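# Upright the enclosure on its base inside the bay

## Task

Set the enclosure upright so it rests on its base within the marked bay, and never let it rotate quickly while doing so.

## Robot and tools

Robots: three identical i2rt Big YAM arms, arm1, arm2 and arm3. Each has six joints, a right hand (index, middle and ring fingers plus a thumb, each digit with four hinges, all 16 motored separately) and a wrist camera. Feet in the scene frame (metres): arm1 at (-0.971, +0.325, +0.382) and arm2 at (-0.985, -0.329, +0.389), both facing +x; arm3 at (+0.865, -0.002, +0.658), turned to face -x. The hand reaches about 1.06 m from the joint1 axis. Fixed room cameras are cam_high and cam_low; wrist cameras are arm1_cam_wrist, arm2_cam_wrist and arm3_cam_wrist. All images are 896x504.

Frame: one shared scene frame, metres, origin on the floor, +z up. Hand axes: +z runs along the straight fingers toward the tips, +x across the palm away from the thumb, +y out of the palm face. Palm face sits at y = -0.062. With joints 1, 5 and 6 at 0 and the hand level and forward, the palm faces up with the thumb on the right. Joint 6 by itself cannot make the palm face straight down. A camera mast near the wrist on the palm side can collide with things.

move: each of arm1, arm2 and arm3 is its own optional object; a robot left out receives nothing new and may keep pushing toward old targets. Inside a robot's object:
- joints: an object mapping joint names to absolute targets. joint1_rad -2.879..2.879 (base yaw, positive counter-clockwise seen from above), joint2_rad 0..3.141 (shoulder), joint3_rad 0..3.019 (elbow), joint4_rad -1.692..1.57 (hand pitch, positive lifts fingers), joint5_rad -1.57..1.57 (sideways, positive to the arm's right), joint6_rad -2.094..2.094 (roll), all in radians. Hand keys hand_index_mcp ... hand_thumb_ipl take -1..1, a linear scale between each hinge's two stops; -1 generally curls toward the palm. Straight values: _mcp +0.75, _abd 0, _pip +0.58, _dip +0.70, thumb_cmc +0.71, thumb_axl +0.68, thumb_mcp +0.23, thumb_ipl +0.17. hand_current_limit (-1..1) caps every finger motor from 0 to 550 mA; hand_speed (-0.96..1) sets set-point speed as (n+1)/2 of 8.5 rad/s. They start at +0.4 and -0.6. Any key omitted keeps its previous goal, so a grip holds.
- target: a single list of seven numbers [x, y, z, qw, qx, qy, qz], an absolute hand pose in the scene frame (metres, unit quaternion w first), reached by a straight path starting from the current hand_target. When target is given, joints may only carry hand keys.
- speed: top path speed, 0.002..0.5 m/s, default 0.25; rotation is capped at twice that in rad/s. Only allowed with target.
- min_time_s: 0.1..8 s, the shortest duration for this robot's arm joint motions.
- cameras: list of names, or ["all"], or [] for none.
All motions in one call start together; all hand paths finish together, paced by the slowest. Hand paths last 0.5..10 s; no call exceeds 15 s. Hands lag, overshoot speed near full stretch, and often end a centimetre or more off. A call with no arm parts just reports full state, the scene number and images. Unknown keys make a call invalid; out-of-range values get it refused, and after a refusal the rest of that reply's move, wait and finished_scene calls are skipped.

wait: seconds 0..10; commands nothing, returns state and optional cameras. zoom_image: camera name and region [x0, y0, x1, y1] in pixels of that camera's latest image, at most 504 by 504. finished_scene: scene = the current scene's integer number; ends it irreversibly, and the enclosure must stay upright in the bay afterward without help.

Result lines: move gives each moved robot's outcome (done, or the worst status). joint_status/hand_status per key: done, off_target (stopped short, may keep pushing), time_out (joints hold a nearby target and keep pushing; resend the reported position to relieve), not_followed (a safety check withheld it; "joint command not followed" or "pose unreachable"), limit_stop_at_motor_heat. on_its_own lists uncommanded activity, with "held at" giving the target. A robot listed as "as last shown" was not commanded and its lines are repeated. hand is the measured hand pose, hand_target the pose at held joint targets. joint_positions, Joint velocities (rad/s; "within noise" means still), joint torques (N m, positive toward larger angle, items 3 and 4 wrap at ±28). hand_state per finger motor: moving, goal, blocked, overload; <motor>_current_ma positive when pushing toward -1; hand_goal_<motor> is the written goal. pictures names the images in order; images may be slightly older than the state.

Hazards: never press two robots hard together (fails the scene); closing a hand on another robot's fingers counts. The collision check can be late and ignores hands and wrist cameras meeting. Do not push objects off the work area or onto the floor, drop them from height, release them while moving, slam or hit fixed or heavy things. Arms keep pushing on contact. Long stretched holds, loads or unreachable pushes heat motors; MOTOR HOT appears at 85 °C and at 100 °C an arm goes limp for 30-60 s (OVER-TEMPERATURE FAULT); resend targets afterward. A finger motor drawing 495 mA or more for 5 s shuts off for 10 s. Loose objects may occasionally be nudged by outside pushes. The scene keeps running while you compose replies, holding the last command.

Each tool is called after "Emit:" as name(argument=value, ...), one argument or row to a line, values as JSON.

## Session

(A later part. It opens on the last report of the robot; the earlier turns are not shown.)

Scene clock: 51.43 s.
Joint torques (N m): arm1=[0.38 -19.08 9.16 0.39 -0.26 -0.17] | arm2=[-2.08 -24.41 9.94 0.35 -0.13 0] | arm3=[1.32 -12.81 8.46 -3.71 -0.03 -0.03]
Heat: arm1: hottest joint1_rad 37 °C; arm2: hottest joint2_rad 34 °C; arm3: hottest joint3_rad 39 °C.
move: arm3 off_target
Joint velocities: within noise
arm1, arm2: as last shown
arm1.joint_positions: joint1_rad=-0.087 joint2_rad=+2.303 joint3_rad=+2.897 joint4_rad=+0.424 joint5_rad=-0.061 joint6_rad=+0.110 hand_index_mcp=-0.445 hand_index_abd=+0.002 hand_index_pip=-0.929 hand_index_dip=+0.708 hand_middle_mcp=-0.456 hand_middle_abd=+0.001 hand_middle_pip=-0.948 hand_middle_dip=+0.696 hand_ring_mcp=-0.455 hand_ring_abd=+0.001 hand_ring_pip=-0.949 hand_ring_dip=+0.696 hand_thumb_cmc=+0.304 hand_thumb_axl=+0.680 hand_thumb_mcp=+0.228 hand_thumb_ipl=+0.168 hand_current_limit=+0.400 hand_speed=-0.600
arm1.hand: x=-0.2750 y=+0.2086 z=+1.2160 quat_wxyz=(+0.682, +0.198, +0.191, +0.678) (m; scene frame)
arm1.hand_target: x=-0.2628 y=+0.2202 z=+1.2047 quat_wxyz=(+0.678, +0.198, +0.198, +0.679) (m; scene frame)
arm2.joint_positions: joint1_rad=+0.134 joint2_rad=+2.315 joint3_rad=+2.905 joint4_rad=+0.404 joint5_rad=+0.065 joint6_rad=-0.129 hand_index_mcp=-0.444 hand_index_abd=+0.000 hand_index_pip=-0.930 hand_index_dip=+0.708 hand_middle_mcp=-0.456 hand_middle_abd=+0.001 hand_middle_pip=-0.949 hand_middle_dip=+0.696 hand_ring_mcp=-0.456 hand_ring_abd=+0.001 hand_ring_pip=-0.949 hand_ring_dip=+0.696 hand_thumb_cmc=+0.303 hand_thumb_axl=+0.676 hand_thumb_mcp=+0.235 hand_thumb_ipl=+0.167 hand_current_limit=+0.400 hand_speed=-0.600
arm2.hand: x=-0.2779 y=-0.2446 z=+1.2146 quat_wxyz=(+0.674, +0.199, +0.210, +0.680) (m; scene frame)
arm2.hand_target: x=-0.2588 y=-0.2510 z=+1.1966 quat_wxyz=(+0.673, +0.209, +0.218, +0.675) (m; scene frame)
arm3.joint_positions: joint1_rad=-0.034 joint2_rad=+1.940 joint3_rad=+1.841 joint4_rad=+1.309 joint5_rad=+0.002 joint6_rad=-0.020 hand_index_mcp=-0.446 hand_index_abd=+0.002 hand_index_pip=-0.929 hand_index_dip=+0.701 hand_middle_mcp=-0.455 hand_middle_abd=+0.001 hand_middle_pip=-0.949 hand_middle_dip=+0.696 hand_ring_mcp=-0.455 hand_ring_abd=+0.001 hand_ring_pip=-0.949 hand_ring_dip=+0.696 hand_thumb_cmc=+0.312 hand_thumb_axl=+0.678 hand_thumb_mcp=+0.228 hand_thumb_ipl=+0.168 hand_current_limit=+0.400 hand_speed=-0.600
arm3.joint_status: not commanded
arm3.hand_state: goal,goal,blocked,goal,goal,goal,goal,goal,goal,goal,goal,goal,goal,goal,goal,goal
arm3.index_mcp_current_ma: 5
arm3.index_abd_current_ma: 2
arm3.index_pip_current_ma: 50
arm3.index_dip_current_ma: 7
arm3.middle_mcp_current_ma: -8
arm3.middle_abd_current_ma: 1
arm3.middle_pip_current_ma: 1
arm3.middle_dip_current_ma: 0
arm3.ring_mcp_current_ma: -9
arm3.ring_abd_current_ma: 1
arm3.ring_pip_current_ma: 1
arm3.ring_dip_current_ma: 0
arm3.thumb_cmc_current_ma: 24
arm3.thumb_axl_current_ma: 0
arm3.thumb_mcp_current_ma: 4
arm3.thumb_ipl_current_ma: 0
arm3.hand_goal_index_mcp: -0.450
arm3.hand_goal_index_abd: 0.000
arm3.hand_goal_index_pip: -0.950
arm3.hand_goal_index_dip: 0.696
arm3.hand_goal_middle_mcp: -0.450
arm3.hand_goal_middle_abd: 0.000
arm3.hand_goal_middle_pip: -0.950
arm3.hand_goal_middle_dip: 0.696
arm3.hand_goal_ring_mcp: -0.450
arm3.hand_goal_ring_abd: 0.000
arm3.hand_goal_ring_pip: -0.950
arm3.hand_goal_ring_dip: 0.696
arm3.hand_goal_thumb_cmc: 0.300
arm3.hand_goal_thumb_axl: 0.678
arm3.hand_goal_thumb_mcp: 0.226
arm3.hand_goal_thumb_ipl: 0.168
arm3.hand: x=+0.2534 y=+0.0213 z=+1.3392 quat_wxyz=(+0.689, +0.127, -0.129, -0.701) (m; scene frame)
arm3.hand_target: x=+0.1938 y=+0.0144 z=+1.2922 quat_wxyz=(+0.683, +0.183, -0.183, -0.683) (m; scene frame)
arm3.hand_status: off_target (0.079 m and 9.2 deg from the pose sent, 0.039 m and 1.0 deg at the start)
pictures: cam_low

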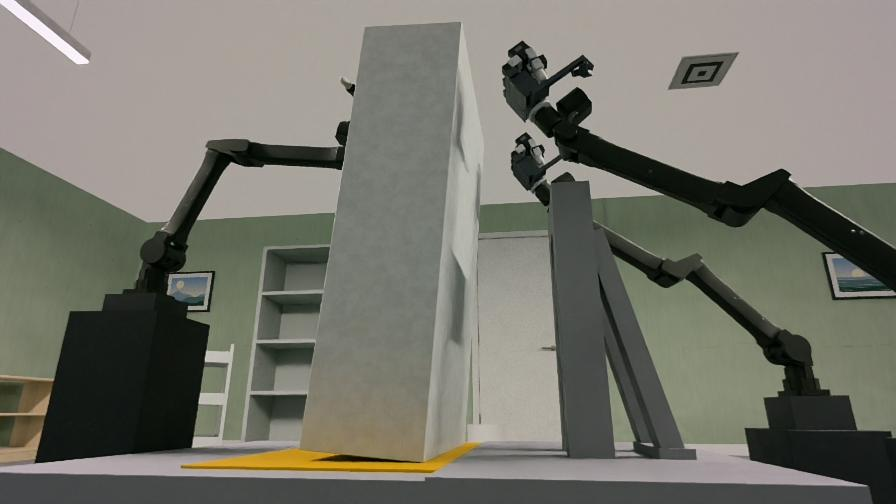

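Emit:
move(
  arm3={"target":[0.225,0.015,1.275,0.683,0.183,-0.183,-0.683],"speed":0.02},
  cameras=["cam_low","cam_high"],
)

Scene clock: 54.47 s.
Joint torques (N m): arm1=[0.56 -18.96 9.13 0.51 -0.25 -0.17] | arm2=[-2.61 -24 10.09 0.25 -0.14 0] | arm3=[1.14 -7.3 9.85 -5.55 0.02 0.04]
Heat: arm1: hottest joint1_rad 37 °C; arm2: hottest joint2_rad 34 °C; arm3: hottest joint3_rad 39 °C.
move: arm3 off_target
Joint velocities: within noise
arm1, arm2: as last shown
arm3.joint_positions: joint1_rad=-0.030 joint2_rad=+1.771 joint3_rad=+1.534 joint4_rad=+1.493 joint5_rad=+0.002 joint6_rad=-0.024 hand_index_mcp=-0.446 hand_index_abd=+0.002 hand_index_pip=-0.929 hand_index_dip=+0.701 hand_middle_mcp=-0.455 hand_middle_abd=+0.001 hand_middle_pip=-0.949 hand_middle_dip=+0.696 hand_ring_mcp=-0.455 hand_ring_abd=+0.001 hand_ring_pip=-0.949 hand_ring_dip=+0.696 hand_thumb_cmc=+0.312 hand_thumb_axl=+0.678 hand_thumb_mcp=+0.228 hand_thumb_ipl=+0.168 hand_current_limit=+0.400 hand_speed=-0.600
arm3.joint_status: not commanded
arm3.hand_state: goal,goal,blocked,goal,goal,goal,goal,goal,goal,goal,goal,goal,goal,goal,goal,goal
arm3.index_mcp_current_ma: 5
arm3.index_abd_current_ma: 2
arm3.index_pip_current_ma: 50
arm3.index_dip_current_ma: 7
arm3.middle_mcp_current_ma: -8
arm3.middle_abd_current_ma: 1
arm3.middle_pip_current_ma: 1
arm3.middle_dip_current_ma: 0
arm3.ring_mcp_current_ma: -9
arm3.ring_abd_current_ma: 1
arm3.ring_pip_current_ma: 1
arm3.ring_dip_current_ma: 0
arm3.thumb_cmc_current_ma: 24
arm3.thumb_axl_current_ma: 0
arm3.thumb_mcp_current_ma: 4
arm3.thumb_ipl_current_ma: 0
arm3.hand_goal_index_mcp: -0.450
arm3.hand_goal_index_abd: 0.000
arm3.hand_goal_index_pip: -0.950
arm3.hand_goal_index_dip: 0.696
arm3.hand_goal_middle_mcp: -0.450
arm3.hand_goal_middle_abd: 0.000
arm3.hand_goal_middle_pip: -0.950
arm3.hand_goal_middle_dip: 0.696
arm3.hand_goal_ring_mcp: -0.450
arm3.hand_goal_ring_abd: 0.000
arm3.hand_goal_ring_pip: -0.950
arm3.hand_goal_ring_dip: 0.696
arm3.hand_goal_thumb_cmc: 0.300
arm3.hand_goal_thumb_axl: 0.678
arm3.hand_goal_thumb_mcp: 0.226
arm3.hand_goal_thumb_ipl: 0.168
arm3.hand: x=+0.3328 y=+0.0189 z=+1.3168 quat_wxyz=(+0.692, +0.111, -0.112, -0.704) (m; scene frame)
arm3.hand_target: x=+0.2541 y=+0.0147 z=+1.2666 quat_wxyz=(+0.683, +0.183, -0.183, -0.683) (m; scene frame)
arm3.hand_status: off_target (0.116 m and 11.9 deg from the pose sent, 0.070 m and 9.2 deg at the start; pose on its path clipped on 34 of 79 steps)
pictures: cam_high, cam_low

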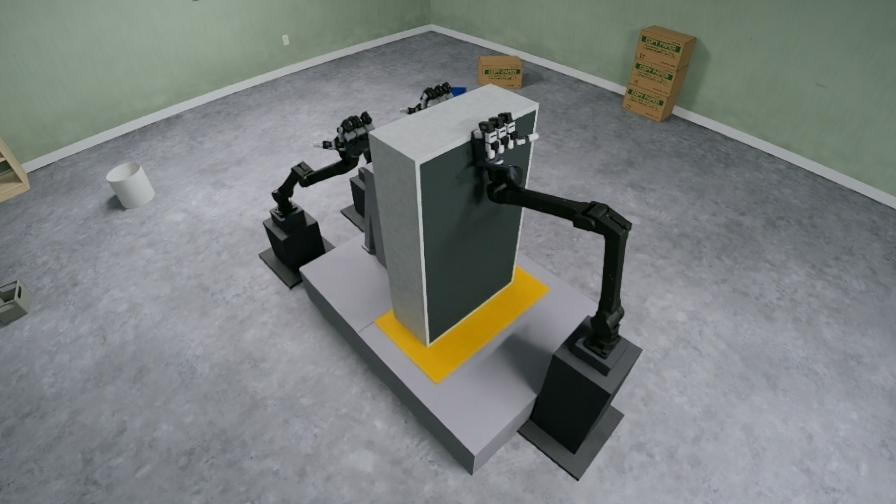

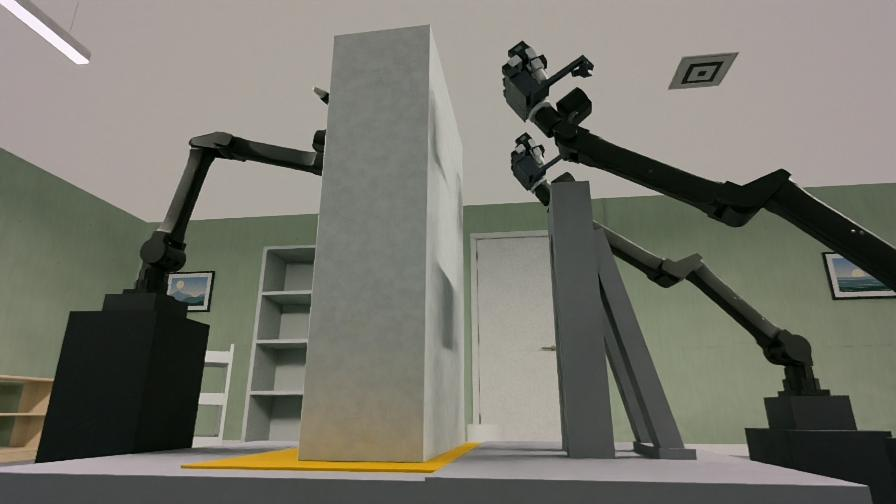

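Emit:
move(
  arm3={"target":[0.44,0.015,1.30,0.683,0.183,-0.183,-0.683],"speed":0.06},
  arm1={"target":[-0.40,0.22,1.20,0.6797,0.1949,0.1949,0.6797],"speed":0.1},
  arm2={"target":[-0.40,-0.2505,1.20,0.6797,0.1949,0.1949,0.6797],"speed":0.1},
  cameras=["cam_low","cam_high"],
)

Emit:
zoom_image(
  camera="cam_low",
  region=[180, 380, 500, 504],
)

Emit:
zoom_image(
  camera="cam_high",
  region=[360, 240, 580, 400],
)

Scene clock: 58.37 s.
Joint torques (N m): arm1=[-1.67 -15.91 7.02 0.91 -0.24 0.06] | arm2=[-0.44 -22.36 9.35 1.22 -0.11 -0.15] | arm3=[1.32 -11.22 8.95 0.35 0.03 -0.04]
Heat: arm1: hottest joint1_rad 37 °C; arm2: hottest joint2_rad 35 °C; arm3: hottest joint3_rad 39 °C.
move: arm1 done; arm2 off_target; arm3 done
Joint velocities: within noise
arm1.joint_positions: joint1_rad=-0.087 joint2_rad=+1.719 joint3_rad=+1.898 joint4_rad=+0.832 joint5_rad=-0.074 joint6_rad=+0.110 hand_index_mcp=-0.445 hand_index_abd=+0.002 hand_index_pip=-0.930 hand_index_dip=+0.708 hand_middle_mcp=-0.456 hand_middle_abd=+0.001 hand_middle_pip=-0.949 hand_middle_dip=+0.696 hand_ring_mcp=-0.455 hand_ring_abd=+0.001 hand_ring_pip=-0.949 hand_ring_dip=+0.696 hand_thumb_cmc=+0.305 hand_thumb_axl=+0.680 hand_thumb_mcp=+0.228 hand_thumb_ipl=+0.168 hand_current_limit=+0.400 hand_speed=-0.600
arm1.joint_status: not commanded
arm1.hand_state: goal,goal,blocked,goal,goal,goal,goal,goal,goal,goal,goal,goal,goal,goal,goal,goal
arm1.index_mcp_current_ma: 3
arm1.index_abd_current_ma: 1
arm1.index_pip_current_ma: 24
arm1.index_dip_current_ma: 11
arm1.middle_mcp_current_ma: -4
arm1.middle_abd_current_ma: 0
arm1.middle_pip_current_ma: 0
arm1.middle_dip_current_ma: 0
arm1.ring_mcp_current_ma: -3
arm1.ring_abd_current_ma: 0
arm1.ring_pip_current_ma: 0
arm1.ring_dip_current_ma: 0
arm1.thumb_cmc_current_ma: 3
arm1.thumb_axl_current_ma: 1
arm1.thumb_mcp_current_ma: 1
arm1.thumb_ipl_current_ma: 0
arm1.hand_goal_index_mcp: -0.450
arm1.hand_goal_index_abd: 0.000
arm1.hand_goal_index_pip: -0.950
arm1.hand_goal_index_dip: 0.696
arm1.hand_goal_middle_mcp: -0.450
arm1.hand_goal_middle_abd: 0.000
arm1.hand_goal_middle_pip: -0.950
arm1.hand_goal_middle_dip: 0.696
arm1.hand_goal_ring_mcp: -0.450
arm1.hand_goal_ring_abd: 0.000
arm1.hand_goal_ring_pip: -0.950
arm1.hand_goal_ring_dip: 0.696
arm1.hand_goal_thumb_cmc: 0.300
arm1.hand_goal_thumb_axl: 0.678
arm1.hand_goal_thumb_mcp: 0.226
arm1.hand_goal_thumb_ipl: 0.168
arm1.hand: x=-0.3935 y=+0.2270 z=+1.1992 quat_wxyz=(+0.680, +0.197, +0.198, +0.678) (m; scene frame)
arm1.hand_target: x=-0.3997 y=+0.2201 z=+1.2000 quat_wxyz=(+0.680, +0.195, +0.195, +0.680) (m; scene frame)
arm1.hand_status: done (0.010 m and 0.5 deg from the pose sent, 0.127 m and 0.7 deg at the start)
arm2.joint_positions: joint1_rad=+0.145 joint2_rad=+1.767 joint3_rad=+1.930 joint4_rad=+0.831 joint5_rad=+0.090 joint6_rad=-0.147 hand_index_mcp=-0.444 hand_index_abd=+0.000 hand_index_pip=-0.931 hand_index_dip=+0.708 hand_middle_mcp=-0.456 hand_middle_abd=+0.001 hand_middle_pip=-0.949 hand_middle_dip=+0.696 hand_ring_mcp=-0.456 hand_ring_abd=+0.001 hand_ring_pip=-0.949 hand_ring_dip=+0.696 hand_thumb_cmc=+0.305 hand_thumb_axl=+0.676 hand_thumb_mcp=+0.234 hand_thumb_ipl=+0.167 hand_current_limit=+0.400 hand_speed=-0.600
arm2.joint_status: not commanded
arm2.hand_state: goal,goal,goal,goal,goal,goal,goal,goal,goal,goal,goal,goal,goal,goal,goal,goal
arm2.index_mcp_current_ma: 8
arm2.index_abd_current_ma: 0
arm2.index_pip_current_ma: 32
arm2.index_dip_current_ma: 17
arm2.middle_mcp_current_ma: -6
arm2.middle_abd_current_ma: 0
arm2.middle_pip_current_ma: 0
arm2.middle_dip_current_ma: 0
arm2.ring_mcp_current_ma: -7
arm2.ring_abd_current_ma: 0
arm2.ring_pip_current_ma: 0
arm2.ring_dip_current_ma: 0
arm2.thumb_cmc_current_ma: 5
arm2.thumb_axl_current_ma: -1
arm2.thumb_mcp_current_ma: 15
arm2.thumb_ipl_current_ma: -1
arm2.hand_goal_index_mcp: -0.450
arm2.hand_goal_index_abd: 0.000
arm2.hand_goal_index_pip: -0.950
arm2.hand_goal_index_dip: 0.696
arm2.hand_goal_middle_mcp: -0.450
arm2.hand_goal_middle_abd: 0.000
arm2.hand_goal_middle_pip: -0.950
arm2.hand_goal_middle_dip: 0.696
arm2.hand_goal_ring_mcp: -0.450
arm2.hand_goal_ring_abd: 0.000
arm2.hand_goal_ring_pip: -0.950
arm2.hand_goal_ring_dip: 0.696
arm2.hand_goal_thumb_cmc: 0.300
arm2.hand_goal_thumb_axl: 0.678
arm2.hand_goal_thumb_mcp: 0.226
arm2.hand_goal_thumb_ipl: 0.168
arm2.hand: x=-0.3843 y=-0.2567 z=+1.1902 quat_wxyz=(+0.679, +0.205, +0.205, +0.675) (m; scene frame)
arm2.hand_target: x=-0.3996 y=-0.2509 z=+1.2000 quat_wxyz=(+0.680, +0.195, +0.195, +0.680) (m; scene frame)
arm2.hand_status: off_target (0.020 m and 1.8 deg from the pose sent, 0.123 m and 1.9 deg at the start)
arm3.joint_positions: joint1_rad=-0.028 joint2_rad=+1.388 joint3_rad=+1.027 joint4_rad=+1.402 joint5_rad=+0.004 joint6_rad=-0.024 hand_index_mcp=-0.447 hand_index_abd=+0.002 hand_index_pip=-0.929 hand_index_dip=+0.701 hand_middle_mcp=-0.455 hand_middle_abd=+0.001 hand_middle_pip=-0.949 hand_middle_dip=+0.696 hand_ring_mcp=-0.456 hand_ring_abd=+0.001 hand_ring_pip=-0.949 hand_ring_dip=+0.696 hand_thumb_cmc=+0.311 hand_thumb_axl=+0.678 hand_thumb_mcp=+0.228 hand_thumb_ipl=+0.168 hand_current_limit=+0.400 hand_speed=-0.600
arm3.joint_status: not commanded
arm3.hand_state: goal,goal,blocked,goal,goal,goal,goal,goal,goal,goal,goal,goal,goal,goal,goal,goal
arm3.index_mcp_current_ma: 5
arm3.index_abd_current_ma: 2
arm3.index_pip_current_ma: 50
arm3.index_dip_current_ma: 8
arm3.middle_mcp_current_ma: -9
arm3.middle_abd_current_ma: 1
arm3.middle_pip_current_ma: 1
arm3.middle_dip_current_ma: 0
arm3.ring_mcp_current_ma: -10
arm3.ring_abd_current_ma: 1
arm3.ring_pip_current_ma: 1
arm3.ring_dip_current_ma: 0
arm3.thumb_cmc_current_ma: 23
arm3.thumb_axl_current_ma: 0
arm3.thumb_mcp_current_ma: 4
arm3.thumb_ipl_current_ma: 0
arm3.hand_goal_index_mcp: -0.450
arm3.hand_goal_index_abd: 0.000
arm3.hand_goal_index_pip: -0.950
arm3.hand_goal_index_dip: 0.696
arm3.hand_goal_middle_mcp: -0.450
arm3.hand_goal_middle_abd: 0.000
arm3.hand_goal_middle_pip: -0.950
arm3.hand_goal_middle_dip: 0.696
arm3.hand_goal_ring_mcp: -0.450
arm3.hand_goal_ring_abd: 0.000
arm3.hand_goal_ring_pip: -0.950
arm3.hand_goal_ring_dip: 0.696
arm3.hand_goal_thumb_cmc: 0.300
arm3.hand_goal_thumb_axl: 0.678
arm3.hand_goal_thumb_mcp: 0.226
arm3.hand_goal_thumb_ipl: 0.168
arm3.hand: x=+0.4347 y=+0.0192 z=+1.2938 quat_wxyz=(+0.677, +0.186, -0.186, -0.688) (m; scene frame)
arm3.hand_target: x=+0.4401 y=+0.0152 z=+1.3000 quat_wxyz=(+0.683, +0.183, -0.183, -0.683) (m; scene frame)
arm3.hand_status: done (0.009 m and 1.0 deg from the pose sent, 0.109 m and 11.9 deg at the start)
pictures: cam_high, cam_low

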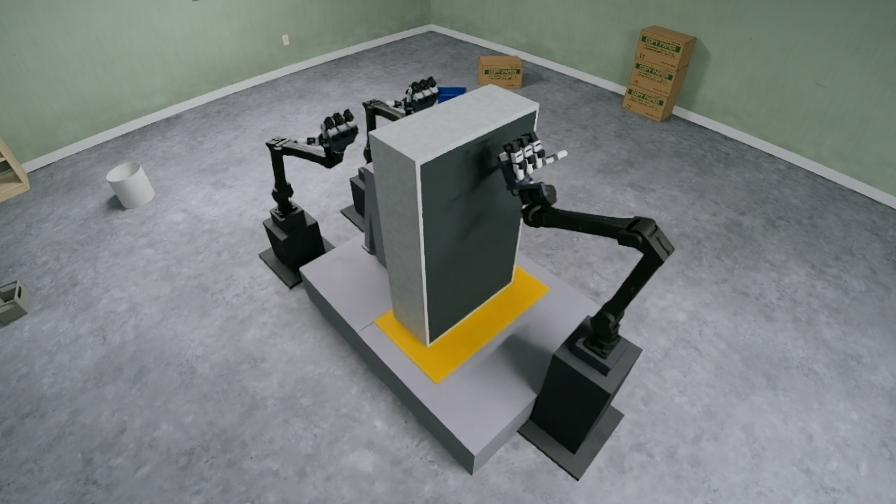

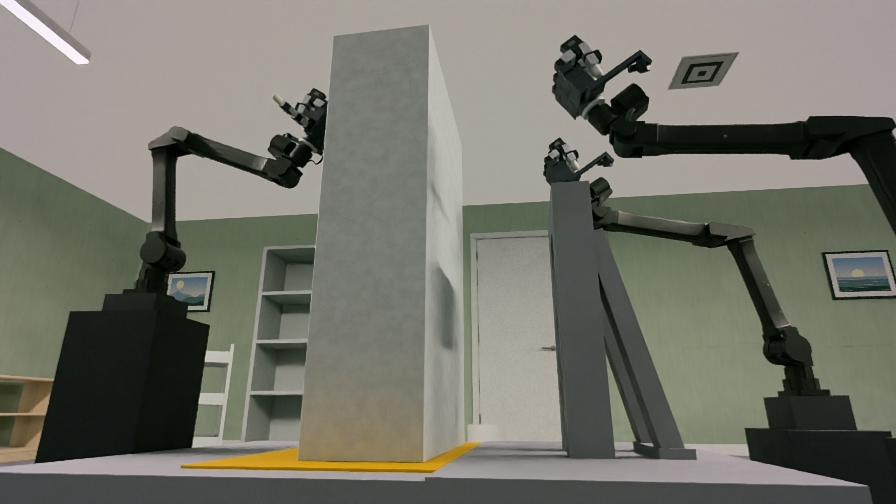

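Scaled by 1.575 from the camera's 896x504 image, which has a finer 1280x720 frame.

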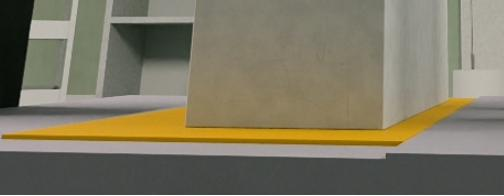

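Scaled by 2.291 from the camera's 896x504 image, which has a finer 1280x720 frame.

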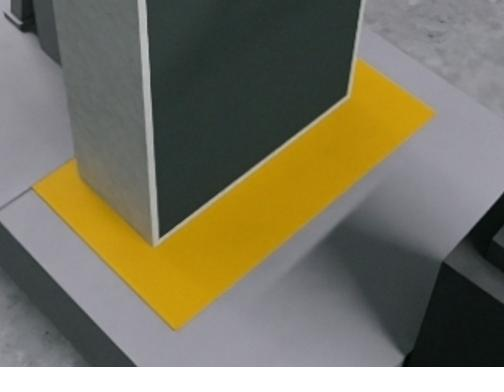

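Emit:
finished_scene(
  scene=1,
)

The scene is finished: the task was done.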